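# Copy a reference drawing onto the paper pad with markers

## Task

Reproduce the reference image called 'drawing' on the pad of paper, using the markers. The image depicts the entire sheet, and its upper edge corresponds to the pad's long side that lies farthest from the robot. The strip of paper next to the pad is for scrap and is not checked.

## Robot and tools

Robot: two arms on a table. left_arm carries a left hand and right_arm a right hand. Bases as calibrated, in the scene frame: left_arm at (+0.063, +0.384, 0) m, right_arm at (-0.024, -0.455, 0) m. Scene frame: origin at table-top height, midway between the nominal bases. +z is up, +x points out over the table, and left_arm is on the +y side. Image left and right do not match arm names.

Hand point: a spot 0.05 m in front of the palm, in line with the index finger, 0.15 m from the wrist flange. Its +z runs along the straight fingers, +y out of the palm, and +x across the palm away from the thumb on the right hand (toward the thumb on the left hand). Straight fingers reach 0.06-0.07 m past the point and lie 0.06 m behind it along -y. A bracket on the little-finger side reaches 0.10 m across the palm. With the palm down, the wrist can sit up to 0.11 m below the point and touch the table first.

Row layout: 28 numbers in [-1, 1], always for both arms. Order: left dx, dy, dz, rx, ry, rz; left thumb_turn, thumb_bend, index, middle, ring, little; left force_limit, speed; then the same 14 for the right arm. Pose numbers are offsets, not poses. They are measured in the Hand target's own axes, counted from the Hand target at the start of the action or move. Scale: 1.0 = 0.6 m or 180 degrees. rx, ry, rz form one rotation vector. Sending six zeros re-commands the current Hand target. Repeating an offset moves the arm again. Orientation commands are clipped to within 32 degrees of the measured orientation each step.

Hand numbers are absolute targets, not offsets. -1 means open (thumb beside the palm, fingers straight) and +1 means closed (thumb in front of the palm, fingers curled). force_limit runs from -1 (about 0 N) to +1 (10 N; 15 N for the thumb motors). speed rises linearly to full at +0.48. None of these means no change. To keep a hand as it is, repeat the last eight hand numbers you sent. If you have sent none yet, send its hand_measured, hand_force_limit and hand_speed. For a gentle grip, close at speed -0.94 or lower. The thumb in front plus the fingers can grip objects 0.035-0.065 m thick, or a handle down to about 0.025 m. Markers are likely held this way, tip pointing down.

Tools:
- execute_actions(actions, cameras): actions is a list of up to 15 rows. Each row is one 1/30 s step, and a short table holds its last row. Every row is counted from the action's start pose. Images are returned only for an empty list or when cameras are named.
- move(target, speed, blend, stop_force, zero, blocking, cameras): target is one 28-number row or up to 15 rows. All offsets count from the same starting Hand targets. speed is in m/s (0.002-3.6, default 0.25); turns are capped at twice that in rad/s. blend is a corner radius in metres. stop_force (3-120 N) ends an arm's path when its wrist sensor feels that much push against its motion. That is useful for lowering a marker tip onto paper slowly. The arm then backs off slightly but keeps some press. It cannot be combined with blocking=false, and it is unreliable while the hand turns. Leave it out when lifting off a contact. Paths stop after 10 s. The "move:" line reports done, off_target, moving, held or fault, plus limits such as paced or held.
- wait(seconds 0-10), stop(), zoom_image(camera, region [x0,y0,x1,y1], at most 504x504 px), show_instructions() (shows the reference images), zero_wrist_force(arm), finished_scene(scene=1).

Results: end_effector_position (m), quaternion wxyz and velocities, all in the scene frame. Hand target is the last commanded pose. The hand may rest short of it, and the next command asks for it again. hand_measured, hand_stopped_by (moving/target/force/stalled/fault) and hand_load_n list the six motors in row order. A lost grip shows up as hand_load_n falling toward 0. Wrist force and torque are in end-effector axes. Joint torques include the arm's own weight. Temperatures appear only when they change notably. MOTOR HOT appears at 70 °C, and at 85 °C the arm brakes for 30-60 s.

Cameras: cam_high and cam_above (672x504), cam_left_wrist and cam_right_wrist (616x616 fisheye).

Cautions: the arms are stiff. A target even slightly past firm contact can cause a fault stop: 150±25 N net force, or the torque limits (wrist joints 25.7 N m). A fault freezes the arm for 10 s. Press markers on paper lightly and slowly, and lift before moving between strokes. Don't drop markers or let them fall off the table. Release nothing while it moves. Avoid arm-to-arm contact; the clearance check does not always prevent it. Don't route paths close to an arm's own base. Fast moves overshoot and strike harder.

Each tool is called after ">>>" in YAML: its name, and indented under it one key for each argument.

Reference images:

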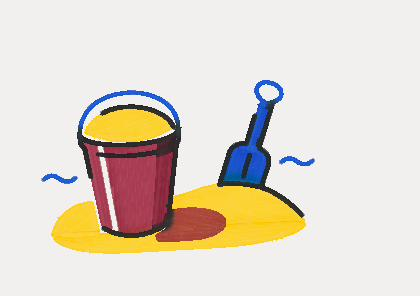

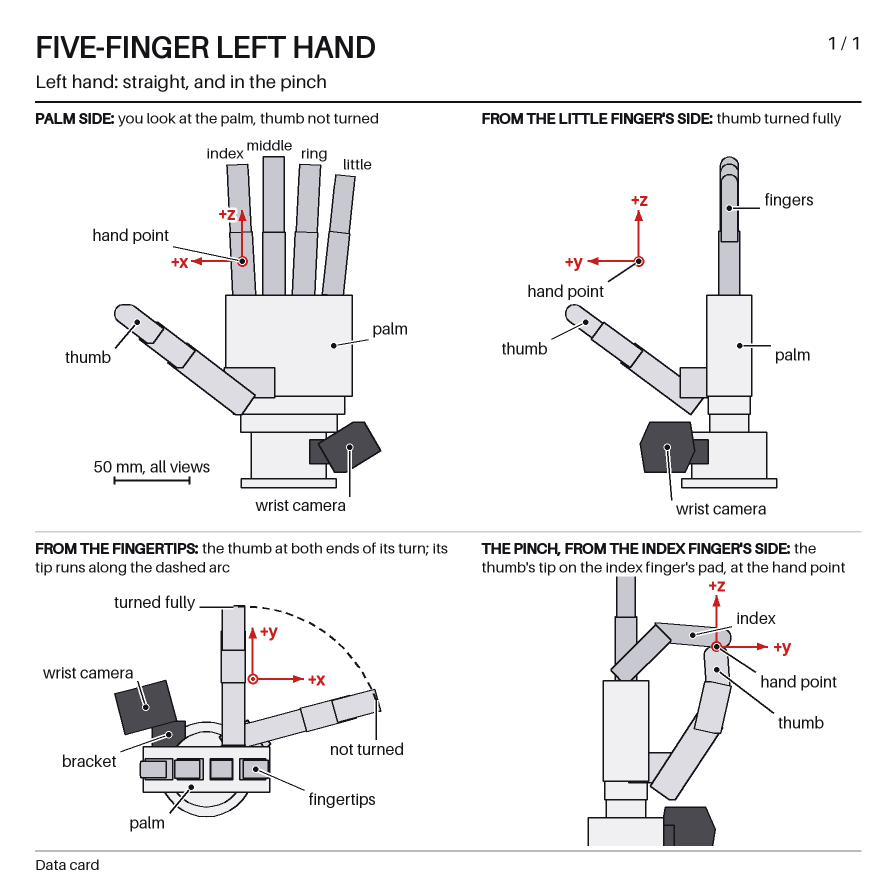

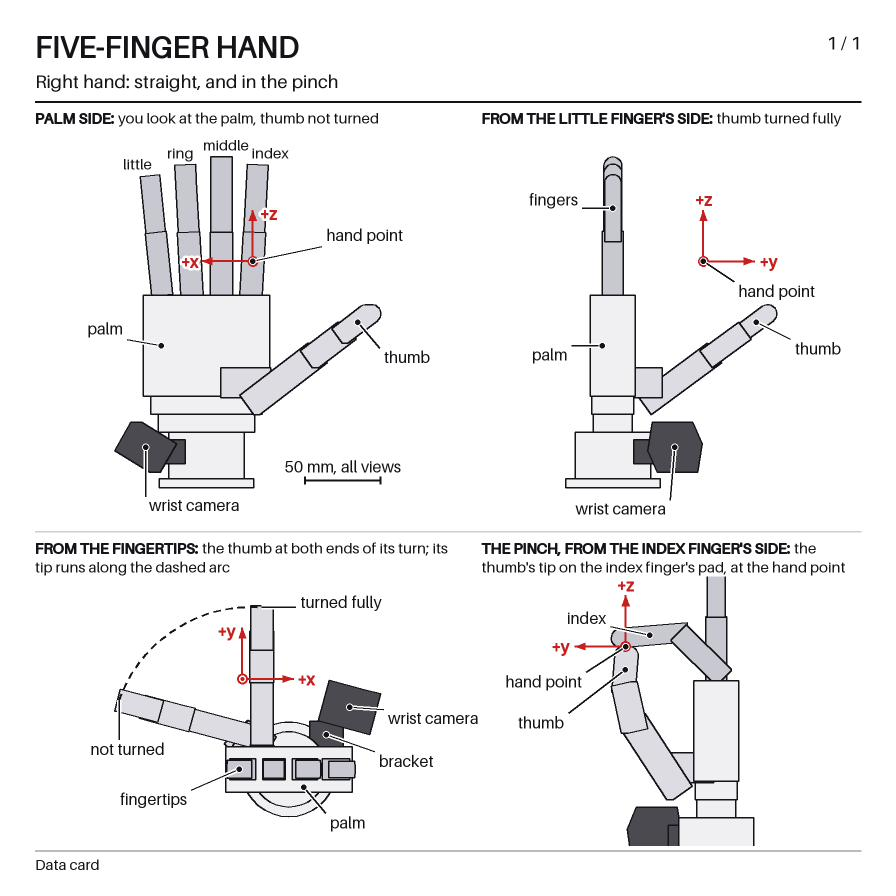

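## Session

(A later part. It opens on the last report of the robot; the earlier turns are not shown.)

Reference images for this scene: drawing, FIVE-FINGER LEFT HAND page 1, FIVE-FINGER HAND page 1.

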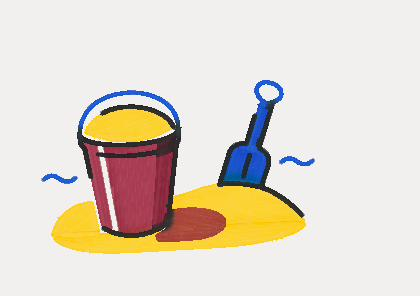

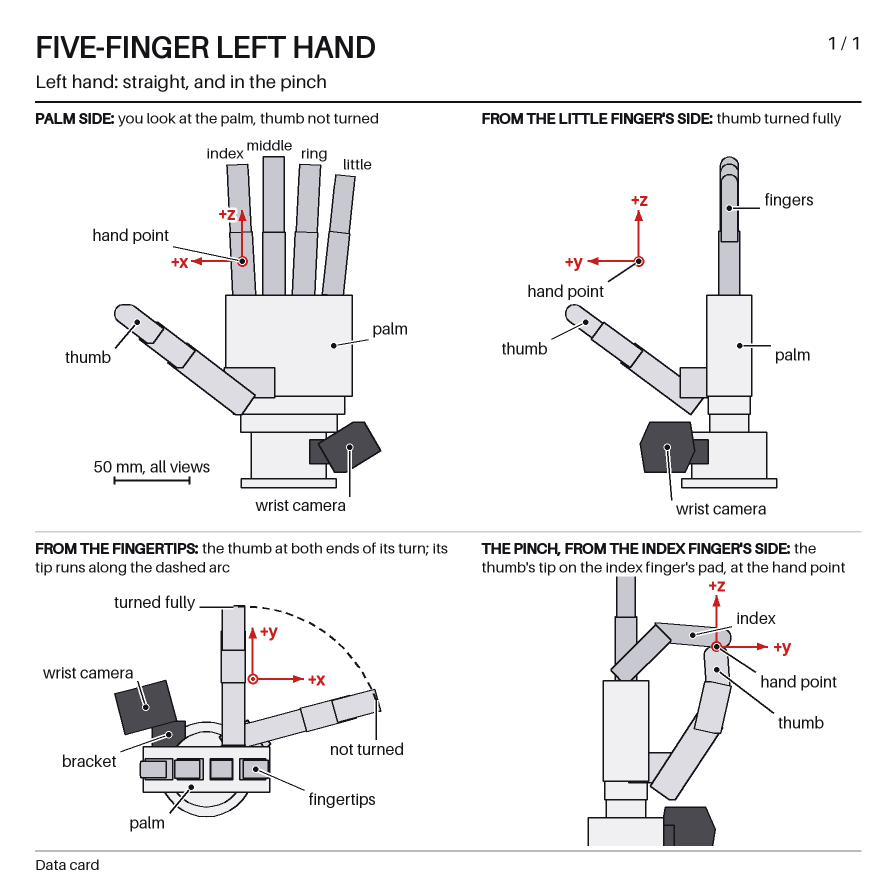

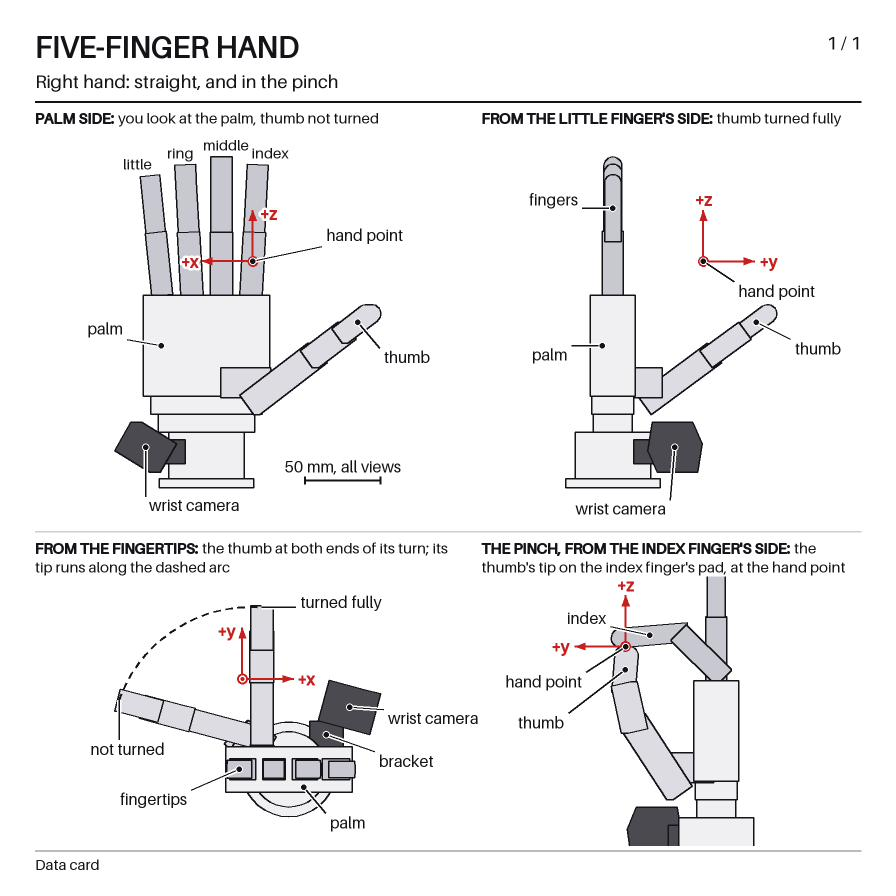

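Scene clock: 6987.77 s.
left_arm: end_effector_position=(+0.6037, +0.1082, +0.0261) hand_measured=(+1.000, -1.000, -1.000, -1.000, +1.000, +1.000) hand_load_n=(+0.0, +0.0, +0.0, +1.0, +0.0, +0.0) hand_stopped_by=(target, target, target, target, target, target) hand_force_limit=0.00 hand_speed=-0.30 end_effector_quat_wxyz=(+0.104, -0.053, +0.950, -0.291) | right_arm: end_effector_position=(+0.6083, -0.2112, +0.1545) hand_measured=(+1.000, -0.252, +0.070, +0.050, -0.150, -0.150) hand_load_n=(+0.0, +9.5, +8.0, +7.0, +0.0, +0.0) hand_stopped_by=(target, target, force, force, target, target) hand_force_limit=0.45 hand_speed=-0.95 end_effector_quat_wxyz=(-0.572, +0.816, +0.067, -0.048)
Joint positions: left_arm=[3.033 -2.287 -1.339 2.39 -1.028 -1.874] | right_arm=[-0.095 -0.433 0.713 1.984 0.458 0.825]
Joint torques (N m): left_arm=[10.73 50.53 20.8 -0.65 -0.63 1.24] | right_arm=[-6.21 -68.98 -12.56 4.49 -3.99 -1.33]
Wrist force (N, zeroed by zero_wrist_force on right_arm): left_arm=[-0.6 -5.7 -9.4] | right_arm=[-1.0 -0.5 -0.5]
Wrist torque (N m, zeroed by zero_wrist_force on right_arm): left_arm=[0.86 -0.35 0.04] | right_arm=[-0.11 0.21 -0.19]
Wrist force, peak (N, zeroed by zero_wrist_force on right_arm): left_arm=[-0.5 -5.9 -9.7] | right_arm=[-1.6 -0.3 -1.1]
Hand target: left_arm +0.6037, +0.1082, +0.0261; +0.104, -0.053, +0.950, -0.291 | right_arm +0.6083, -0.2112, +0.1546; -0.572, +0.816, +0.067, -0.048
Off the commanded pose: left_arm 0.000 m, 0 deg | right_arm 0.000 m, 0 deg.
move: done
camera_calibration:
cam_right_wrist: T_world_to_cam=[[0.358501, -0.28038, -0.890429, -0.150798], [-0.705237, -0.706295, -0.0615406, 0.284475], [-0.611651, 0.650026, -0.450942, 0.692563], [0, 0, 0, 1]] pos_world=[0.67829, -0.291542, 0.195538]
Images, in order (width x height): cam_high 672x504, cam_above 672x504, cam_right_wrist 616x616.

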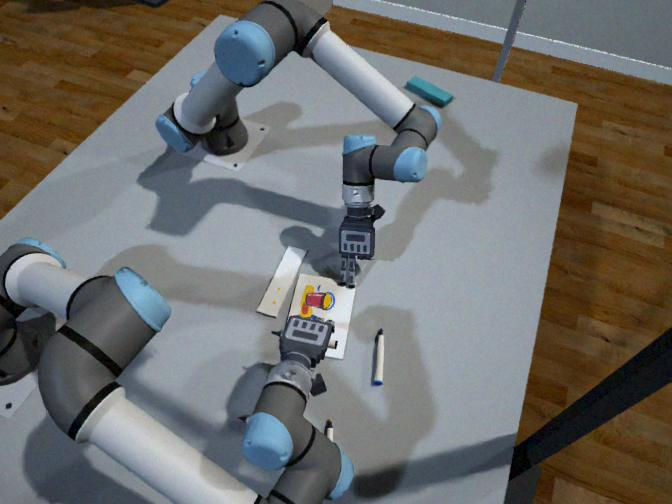

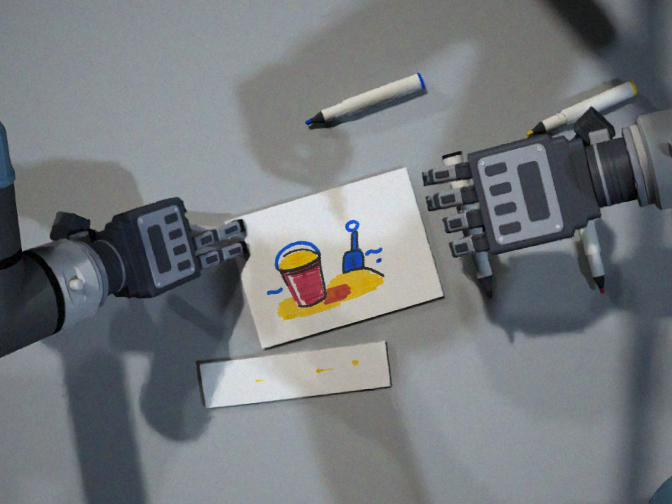

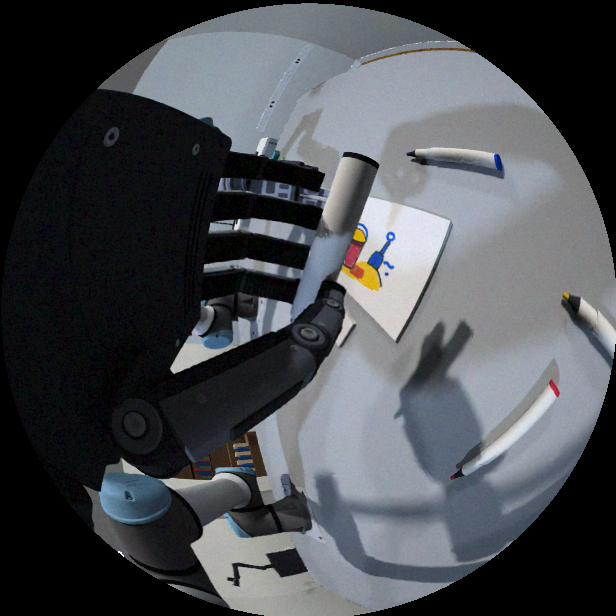

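>>> move:
  target:
    - [0,0,0,0,0,0,1,-1,-1,-1,1,1,0,-0.3,0.0404,0.04013,-0.11026,0,0,0,1,-0.25,0.52,0.52,-0.15,-0.15,0.45,-0.95]
    - [0,0,0,0,0,0,1,-1,-1,-1,1,1,0,-0.3,0.0404,0.22728,-0.04214,0,0,0,1,-0.25,0.52,0.52,-0.15,-0.15,0.45,-0.95]
  speed: [0.2,0.12]
  cameras: ["cam_above", "cam_right_wrist"]

>>> zero_wrist_force:
  arm: "right_arm"

>>> move:
  target: [0,0,0,0,0,0,1,-1,-1,-1,1,1,0,-0.3,0,0.0344564,0.01254,0,0,0,1,-0.25,0.52,0.52,-0.15,-0.15,0.45,-0.95]
  speed: 0.01
  stop_force: 3
  cameras: ["cam_above", "cam_right_wrist"]

Scene clock: 7030.33 s.
left_arm: end_effector_position=(+0.6037, +0.1082, +0.0261) hand_measured=(+1.000, -1.000, -1.000, -1.000, +1.000, +1.000) hand_load_n=(+0.0, +0.0, +0.0, +0.5, +0.0, +0.0) hand_stopped_by=(target, target, target, target, target, target) hand_force_limit=0.00 hand_speed=-0.30 end_effector_quat_wxyz=(+0.104, -0.053, +0.950, -0.291) | right_arm: end_effector_position=(+0.6437, -0.2765, +0.0349) hand_measured=(+1.000, -0.252, +0.070, +0.050, -0.150, -0.150) hand_load_n=(+0.5, +9.0, +8.0, +7.0, +0.0, +0.0) hand_stopped_by=(target, target, force, force, target, target) hand_force_limit=0.45 hand_speed=-0.95 end_effector_quat_wxyz=(-0.572, +0.816, +0.067, -0.048) end_effector_velocity=(+0.000, +0.000, +0.003) end_effector_angular_velocity=(+0.000, -0.001, +0.000)
Joint positions: left_arm=[3.033 -2.287 -1.339 2.39 -1.028 -1.874] | right_arm=[-0.177 -0.163 0.493 2.048 0.514 0.696]
Joint velocities: left_arm=[within noise] | right_arm=[0.001 -0.005 0.002 0.002 0 0]
Joint torques (N m): left_arm=[10.41 51.58 19.34 -0.91 -0.48 1.09] | right_arm=[8.67 -71.02 -11.29 4.75 -3.64 2.75]
Wrist force (N, zeroed by zero_wrist_force on right_arm): left_arm=[-0.8 -5.8 -9.4] | right_arm=[-1.2 -0.5 -1.4]
Wrist torque (N m, zeroed by zero_wrist_force on right_arm): left_arm=[0.84 -0.31 0.03] | right_arm=[-0.07 0.27 -0.29]
Wrist force, peak (N, zeroed by zero_wrist_force on right_arm): left_arm=[-0.5 -6.0 -9.6] | right_arm=[-1.3 -2.0 -1.4]
Hand target: left_arm +0.6037, +0.1082, +0.0261; +0.104, -0.053, +0.950, -0.291 | right_arm +0.6436, -0.2764, +0.0349; -0.572, +0.816, +0.067, -0.048
Off the commanded pose: left_arm 0.000 m, 0 deg | right_arm 0.000 m, 0 deg.
move: done
camera_calibration:
cam_right_wrist: T_world_to_cam=[[0.358538, -0.280475, -0.890384, -0.288384], [-0.70542, -0.706105, -0.0616306, 0.256094], [-0.611419, 0.650192, -0.451018, 0.702694], [0, 0, 0, 1]] pos_world=[0.713691, -0.356942, 0.0759378]
Images, in order (width x height): cam_above 672x504, cam_right_wrist 616x616.

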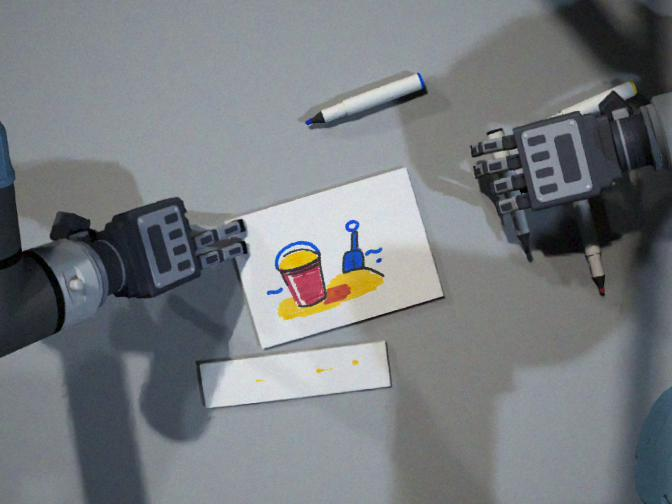

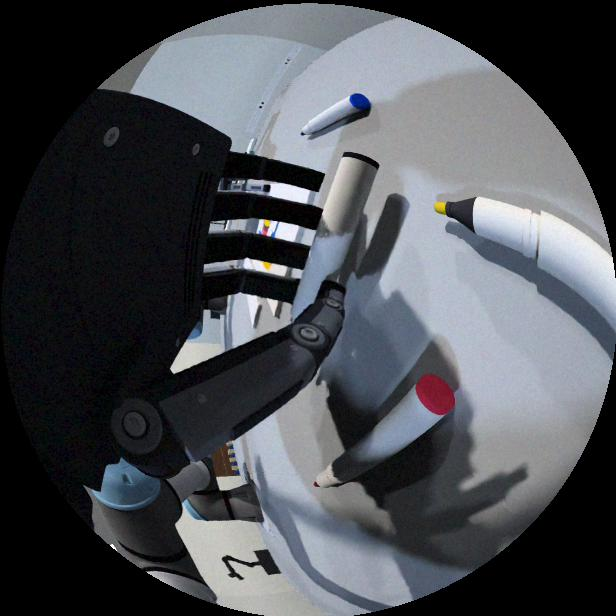

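Wrist force sensor zeroed.

Scene clock: 7032.93 s.
left_arm: end_effector_position=(+0.6037, +0.1082, +0.0261) hand_measured=(+1.000, -1.000, -1.000, -1.000, +1.000, +1.000) hand_load_n=(+0.0, +0.0, +0.0, +0.5, +0.0, +0.0) hand_stopped_by=(target, target, target, target, target, target) hand_force_limit=0.00 hand_speed=-0.30 end_effector_quat_wxyz=(+0.104, -0.053, +0.950, -0.291) | right_arm: end_effector_position=(+0.6436, -0.2764, +0.0187) hand_measured=(+1.000, -0.252, +0.070, +0.050, -0.150, -0.150) hand_load_n=(+0.5, +9.0, +8.0, +7.0, +0.0, +0.0) hand_stopped_by=(target, target, force, force, target, target) hand_force_limit=0.45 hand_speed=-0.95 end_effector_quat_wxyz=(-0.572, +0.816, +0.067, -0.048)
Joint positions: left_arm=[3.033 -2.287 -1.339 2.39 -1.028 -1.874] | right_arm=[-0.177 -0.136 0.48 2.035 0.514 0.696]
Joint torques (N m): left_arm=[10.88 50.38 20.16 -0.73 -0.75 0.95] | right_arm=[8.17 -70.17 -9.71 3.62 -2.24 1.48]
Wrist force (N, zeroed by zero_wrist_force on right_arm): left_arm=[-0.6 -5.6 -9.3] | right_arm=[-1.3 -2.4 -0.6]
Wrist torque (N m, zeroed by zero_wrist_force on right_arm): left_arm=[0.88 -0.34 0.04] | right_arm=[0.00 -0.01 -0.04]
Wrist force, peak (N, zeroed by zero_wrist_force on right_arm): left_arm=[-0.7 -6.0 -9.8] | right_arm=[-0.8 -10.2 -3.3]
Hand target: left_arm +0.6037, +0.1082, +0.0261; +0.104, -0.053, +0.950, -0.291 | right_arm +0.6436, -0.2764, +0.0187; -0.572, +0.816, +0.067, -0.048 (not the last commanded pose)
Off the commanded pose: left_arm 0.000 m, 0 deg | right_arm 0.006 m, 0 deg.
move: contact (right_arm)
camera_calibration:
cam_right_wrist: T_world_to_cam=[[0.358322, -0.280411, -0.890491, -0.30265], [-0.705339, -0.706202, -0.0614394, 0.254984], [-0.611639, 0.650114, -0.450833, 0.695333], [0, 0, 0, 1]] pos_world=[0.713589, -0.356841, 0.0596376]
Images, in order (width x height): cam_above 672x504, cam_right_wrist 616x616.

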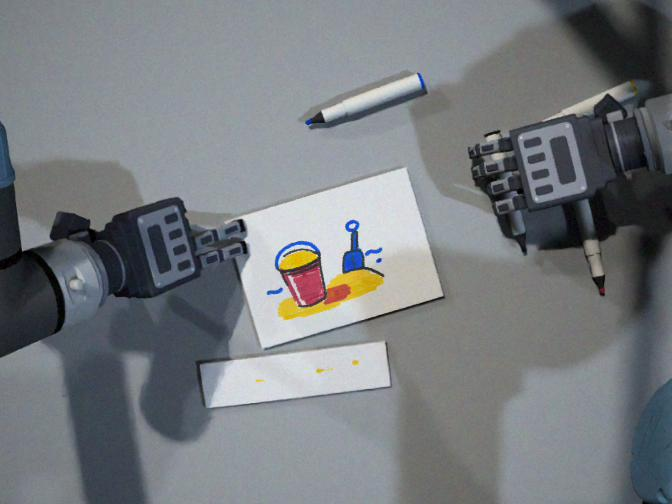

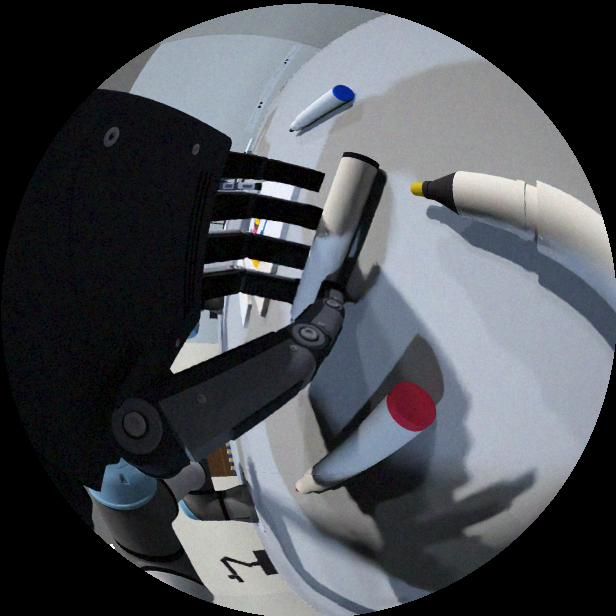

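>>> move:
  target: [0,0,0,0,0,0,1,-1,-1,-1,1,1,0,-0.3,0,0,0,0,0,0,1,-0.25,-0.02,-0.02,-0.15,-0.15,0.45,-0.9]

>>> move:
  target: [0,0,0,0,0,0,1,-1,-1,-1,1,1,0,-0.3,0,0,0,0,0,0,1,-0.5,-0.5,-0.5,-0.5,-0.5,0.45,-0.6]
  cameras: ["cam_above", "cam_right_wrist"]

Scene clock: 7043.67 s.
left_arm: end_effector_position=(+0.6037, +0.1082, +0.0261) hand_measured=(+1.000, -1.000, -1.000, -1.000, +1.000, +1.000) hand_load_n=(+0.0, +0.0, +0.5, +1.0, +0.0, +0.0) hand_stopped_by=(target, target, target, target, target, target) hand_force_limit=0.00 hand_speed=-0.30 end_effector_quat_wxyz=(+0.104, -0.053, +0.950, -0.291) | right_arm: end_effector_position=(+0.6436, -0.2764, +0.0187) hand_measured=(+1.000, -0.250, -0.020, -0.020, -0.150, -0.150) hand_load_n=(+0.0, +0.0, +0.0, +0.0, +0.0, +0.0) hand_stopped_by=(target, target, target, target, target, target) hand_force_limit=0.45 hand_speed=-0.90 end_effector_quat_wxyz=(-0.572, +0.816, +0.067, -0.048)
Joint positions: left_arm=[3.033 -2.287 -1.339 2.39 -1.028 -1.874] | right_arm=[-0.177 -0.136 0.48 2.035 0.514 0.696]
Joint torques (N m): left_arm=[10.44 50.74 20.87 -0.87 -0.35 1.05] | right_arm=[4.85 -69.4 -9.59 3.53 -2.03 -1.8]
Wrist force (N, zeroed by zero_wrist_force on right_arm): left_arm=[-0.6 -5.6 -9.4] | right_arm=[0.1 0.1 0.5]
Wrist torque (N m, zeroed by zero_wrist_force on right_arm): left_arm=[0.86 -0.34 0.04] | right_arm=[-0.02 -0.01 0.01]
Wrist force, peak (N, zeroed by zero_wrist_force on right_arm): left_arm=[-0.8 -6.1 -9.7] | right_arm=[-1.5 -2.8 -0.6]
Hand target: left_arm +0.6037, +0.1082, +0.0261; +0.104, -0.053, +0.950, -0.291 | right_arm +0.6436, -0.2764, +0.0187; -0.572, +0.816, +0.067, -0.048
Off the commanded pose: left_arm 0.000 m, 0 deg | right_arm 0.000 m, 0 deg.
move: done

Scene clock: 7044.37 s.
left_arm: end_effector_position=(+0.6037, +0.1082, +0.0261) hand_measured=(+1.000, -1.000, -1.000, -1.000, +1.000, +1.000) hand_load_n=(+0.0, +0.0, +0.5, +0.5, +0.0, +0.5) hand_stopped_by=(target, target, target, target, target, target) hand_force_limit=0.00 hand_speed=-0.30 end_effector_quat_wxyz=(+0.104, -0.053, +0.950, -0.291) | right_arm: end_effector_position=(+0.6436, -0.2764, +0.0188) hand_measured=(+1.000, -0.420, -0.500, -0.500, -0.500, -0.500) hand_load_n=(-0.5, -17.0, +0.0, +0.0, +0.0, +0.0) hand_stopped_by=(target, stalled, target, target, target, target) hand_force_limit=0.45 hand_speed=-0.60 end_effector_quat_wxyz=(-0.572, +0.816, +0.067, -0.048)
Joint positions: left_arm=[3.033 -2.287 -1.339 2.39 -1.028 -1.874] | right_arm=[-0.177 -0.137 0.48 2.035 0.514 0.696]
Joint torques (N m): left_arm=[11.32 50.6 20.24 -0.91 -0.52 1.03] | right_arm=[1.77 -54.28 -11.02 -1.66 1.38 -1.84]
Wrist force (N, zeroed by zero_wrist_force on right_arm): left_arm=[-0.6 -5.9 -9.4] | right_arm=[-1.1 -16.1 1.9]
Wrist torque (N m, zeroed by zero_wrist_force on right_arm): left_arm=[0.83 -0.34 0.05] | right_arm=[-0.27 -0.01 -0.19]
Wrist force, peak (N, zeroed by zero_wrist_force on right_arm): left_arm=[-0.4 -6.0 -9.7] | right_arm=[-1.1 -17.6 2.2]
Hand target: left_arm +0.6037, +0.1082, +0.0261; +0.104, -0.053, +0.950, -0.291 | right_arm +0.6436, -0.2764, +0.0187; -0.572, +0.816, +0.067, -0.048
Off the commanded pose: left_arm 0.000 m, 0 deg | right_arm 0.000 m, 0 deg.
move: done
camera_calibration:
cam_right_wrist: T_world_to_cam=[[0.358313, -0.280272, -0.890539, -0.302502], [-0.705354, -0.706178, -0.0615533, 0.255017], [-0.611627, 0.6502, -0.450724, 0.695393], [0, 0, 0, 1]] pos_world=[0.713589, -0.356841, 0.0597373]
Images, in order (width x height): cam_above 672x504, cam_right_wrist 616x616.

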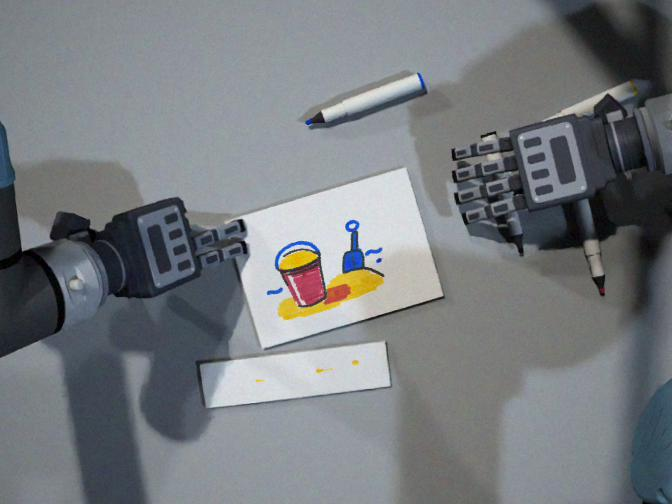

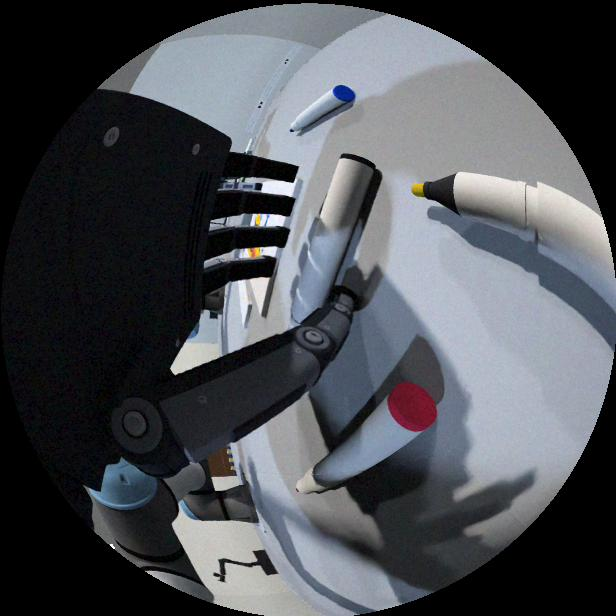

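>>> move:
  target:
    - [0,0,0,0,0,0,1,-1,-1,-1,1,1,0,-0.3,0,-0.031324,-0.0114,0,0,0,1,-0.5,-0.5,-0.5,-0.5,-0.5,0.45,-0.6]
    - [0,0,0,0,0,0,1,-1,-1,-1,1,1,0,-0.3,0,-0.23493,-0.0855,0,0,0,1,-0.5,-0.5,-0.5,-0.5,-0.5,0.45,-0.6]
  speed: [0.04,0.2]
  blend: [0.005,0]
  cameras: ["cam_above", "cam_right_wrist"]

Scene clock: 7067.27 s.
left_arm: end_effector_position=(+0.6037, +0.1082, +0.0261) hand_measured=(+1.000, -1.000, -1.000, -1.000, +1.000, +1.000) hand_load_n=(+0.0, +0.0, +0.0, +0.5, +0.0, +0.5) hand_stopped_by=(target, target, target, target, target, target) hand_force_limit=0.00 hand_speed=-0.30 end_effector_quat_wxyz=(+0.104, -0.053, +0.950, -0.291) | right_arm: end_effector_position=(+0.6438, -0.2767, +0.1687) hand_measured=(+1.000, -0.420, -0.500, -0.500, -0.500, -0.500) hand_load_n=(+0.0, +0.0, +0.0, +0.0, +0.0, +0.0) hand_stopped_by=(target, stalled, target, target, target, target) hand_force_limit=0.45 hand_speed=-0.60 end_effector_quat_wxyz=(-0.572, +0.816, +0.067, -0.048)
Joint positions: left_arm=[3.033 -2.287 -1.339 2.39 -1.028 -1.874] | right_arm=[-0.177 -0.324 0.476 2.226 0.514 0.696]
Joint torques (N m): left_arm=[10.48 52.02 19.4 -0.98 -0.45 0.88] | right_arm=[-7.31 -63.9 -10.68 1.15 1.93 -2.73]
Wrist force (N, zeroed by zero_wrist_force on right_arm): left_arm=[-0.8 -5.8 -9.5] | right_arm=[0.4 0.4 0.3]
Wrist torque (N m, zeroed by zero_wrist_force on right_arm): left_arm=[0.86 -0.31 0.03] | right_arm=[0.02 -0.09 0.11]
Wrist force, peak (N, zeroed by zero_wrist_force on right_arm): left_arm=[-0.4 -6.1 -9.6] | right_arm=[-0.9 -16.7 1.3]
Hand target: left_arm +0.6037, +0.1082, +0.0261; +0.104, -0.053, +0.950, -0.291 | right_arm +0.6438, -0.2767, +0.1687; -0.572, +0.816, +0.067, -0.048
Off the commanded pose: left_arm 0.000 m, 0 deg | right_arm 0.000 m, 0 deg.
move: done
camera_calibration:
cam_right_wrist: T_world_to_cam=[[0.35839, -0.280353, -0.890482, -0.169262], [-0.705393, -0.706136, -0.0615825, 0.264222], [-0.611537, 0.650211, -0.450831, 0.763237], [0, 0, 0, 1]] pos_world=[0.71379, -0.357141, 0.209638]
Images, in order (width x height): cam_above 672x504, cam_right_wrist 616x616.

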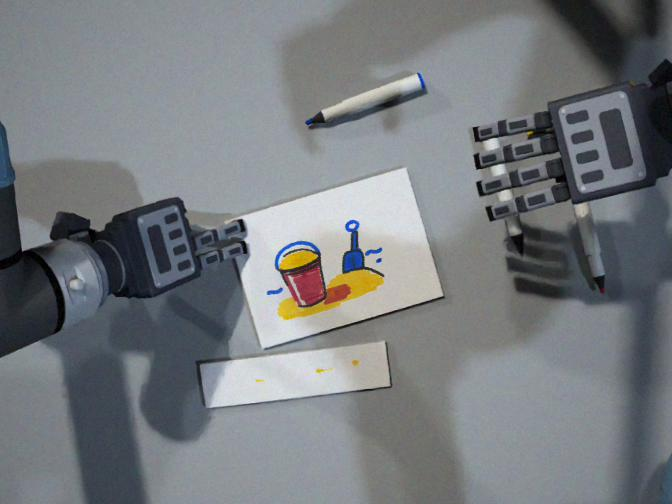

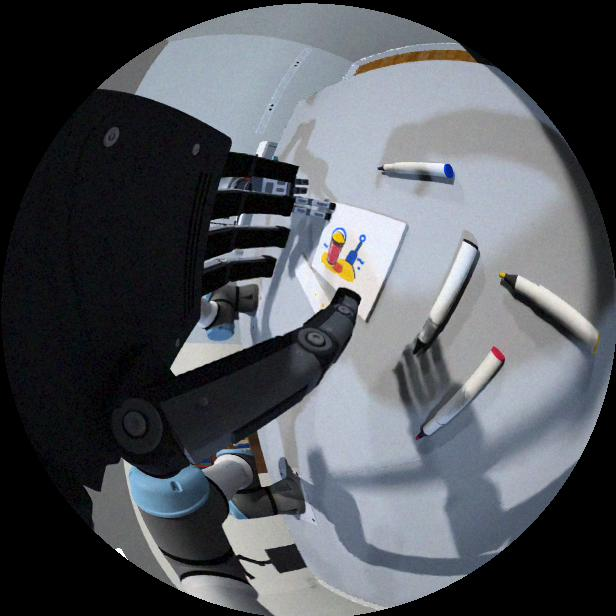

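>>> move:
  target:
    - [-0.00555,-0.01877,-0.0269,0,0,0,1,-1,-1,-1,1,1,0,-0.3,0,0,0,0,0,0,1,-0.5,-0.5,-0.5,-0.5,-0.5,0.45,-0.6]
    - [-0.03332,-0.1126,-0.1614,0,0,0,1,-1,-1,-1,1,1,0,-0.3,0,-0.09397,-0.0342,0,0,0,1,-0.5,-0.5,-0.5,-0.5,-0.5,0.45,-0.6]
  speed: [0.03,0.15]
  blend: [0.003,0]
  cameras: ["cam_above", "cam_high"]

>>> zoom_image:
  camera: "cam_above"
  region: [220, 150, 460, 360]

Scene clock: 7086.00 s.
left_arm: end_effector_position=(+0.6037, +0.1081, +0.1459) hand_measured=(+1.000, -1.000, -1.000, -1.000, +1.000, +1.000) hand_load_n=(+0.0, +0.0, +0.0, +0.5, +0.0, +0.5) hand_stopped_by=(target, target, target, target, target, target) hand_force_limit=0.00 hand_speed=-0.30 end_effector_quat_wxyz=(+0.104, -0.053, +0.949, -0.291) | right_arm: end_effector_position=(+0.6439, -0.2768, +0.2288) hand_measured=(+1.000, -0.420, -0.500, -0.500, -0.500, -0.500) hand_load_n=(+0.0, +0.0, +0.0, +0.0, +0.0, +0.0) hand_stopped_by=(target, stalled, target, target, target, target) hand_force_limit=0.45 hand_speed=-0.60 end_effector_quat_wxyz=(-0.572, +0.816, +0.067, -0.048)
Joint positions: left_arm=[3.033 -2.184 -1.19 2.137 -1.028 -1.874] | right_arm=[-0.178 -0.354 0.383 2.349 0.514 0.696]
Joint torques (N m): left_arm=[-14.66 34.71 8.58 -2.06 -0.68 1.53] | right_arm=[4.25 -54.44 -11.85 0.04 1.94 -2.64]
Wrist force (N, zeroed by zero_wrist_force on right_arm): left_arm=[1.1 0.7 0.0] | right_arm=[0.7 0.5 0.8]
Wrist torque (N m, zeroed by zero_wrist_force on right_arm): left_arm=[0.12 -0.19 0.09] | right_arm=[0.00 -0.12 0.16]
Wrist force, peak (N, zeroed by zero_wrist_force on right_arm): left_arm=[-0.4 -6.0 -9.7] | right_arm=[0.3 1.7 0.7]
Hand target: left_arm +0.6036, +0.1081, +0.1458; +0.104, -0.053, +0.950, -0.291 | right_arm +0.6439, -0.2768, +0.2287; -0.572, +0.816, +0.067, -0.048
Off the commanded pose: left_arm 0.000 m, 0 deg | right_arm 0.000 m, 0 deg.
move: done
Images, in order (width x height): cam_high 672x504, cam_above 672x504.

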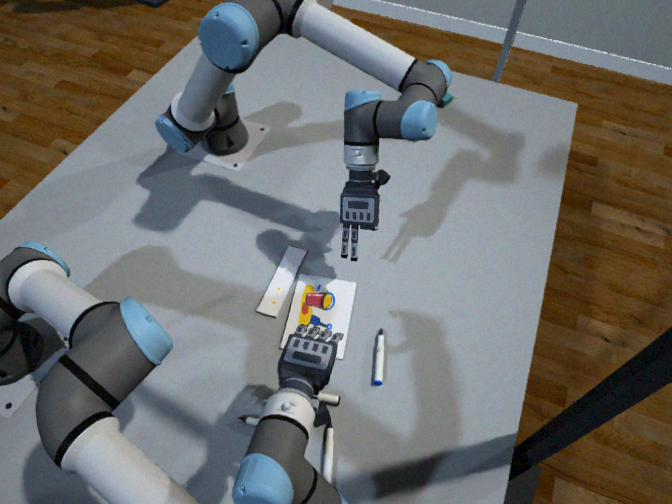

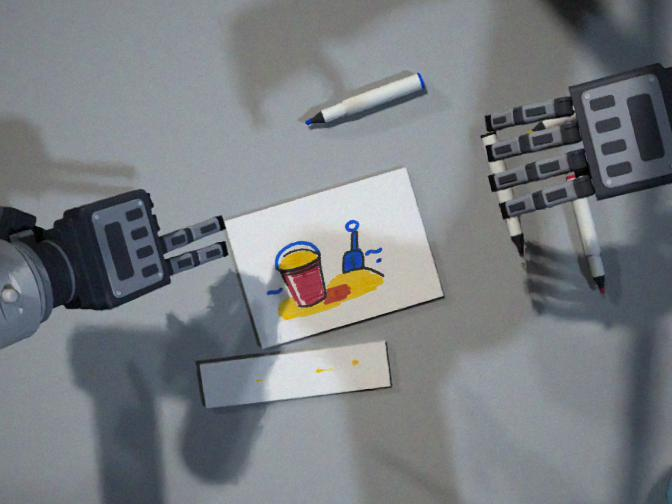

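Scaled by 2.100.

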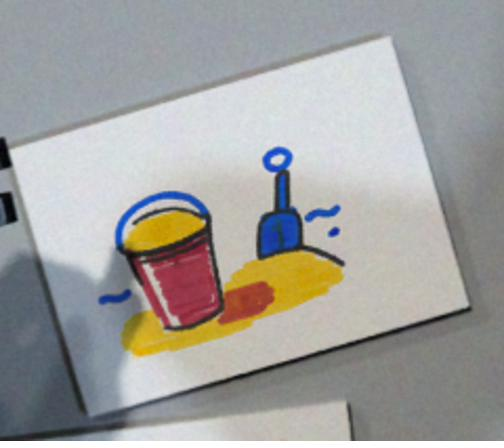

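>>> finished_scene:

The scene is finished.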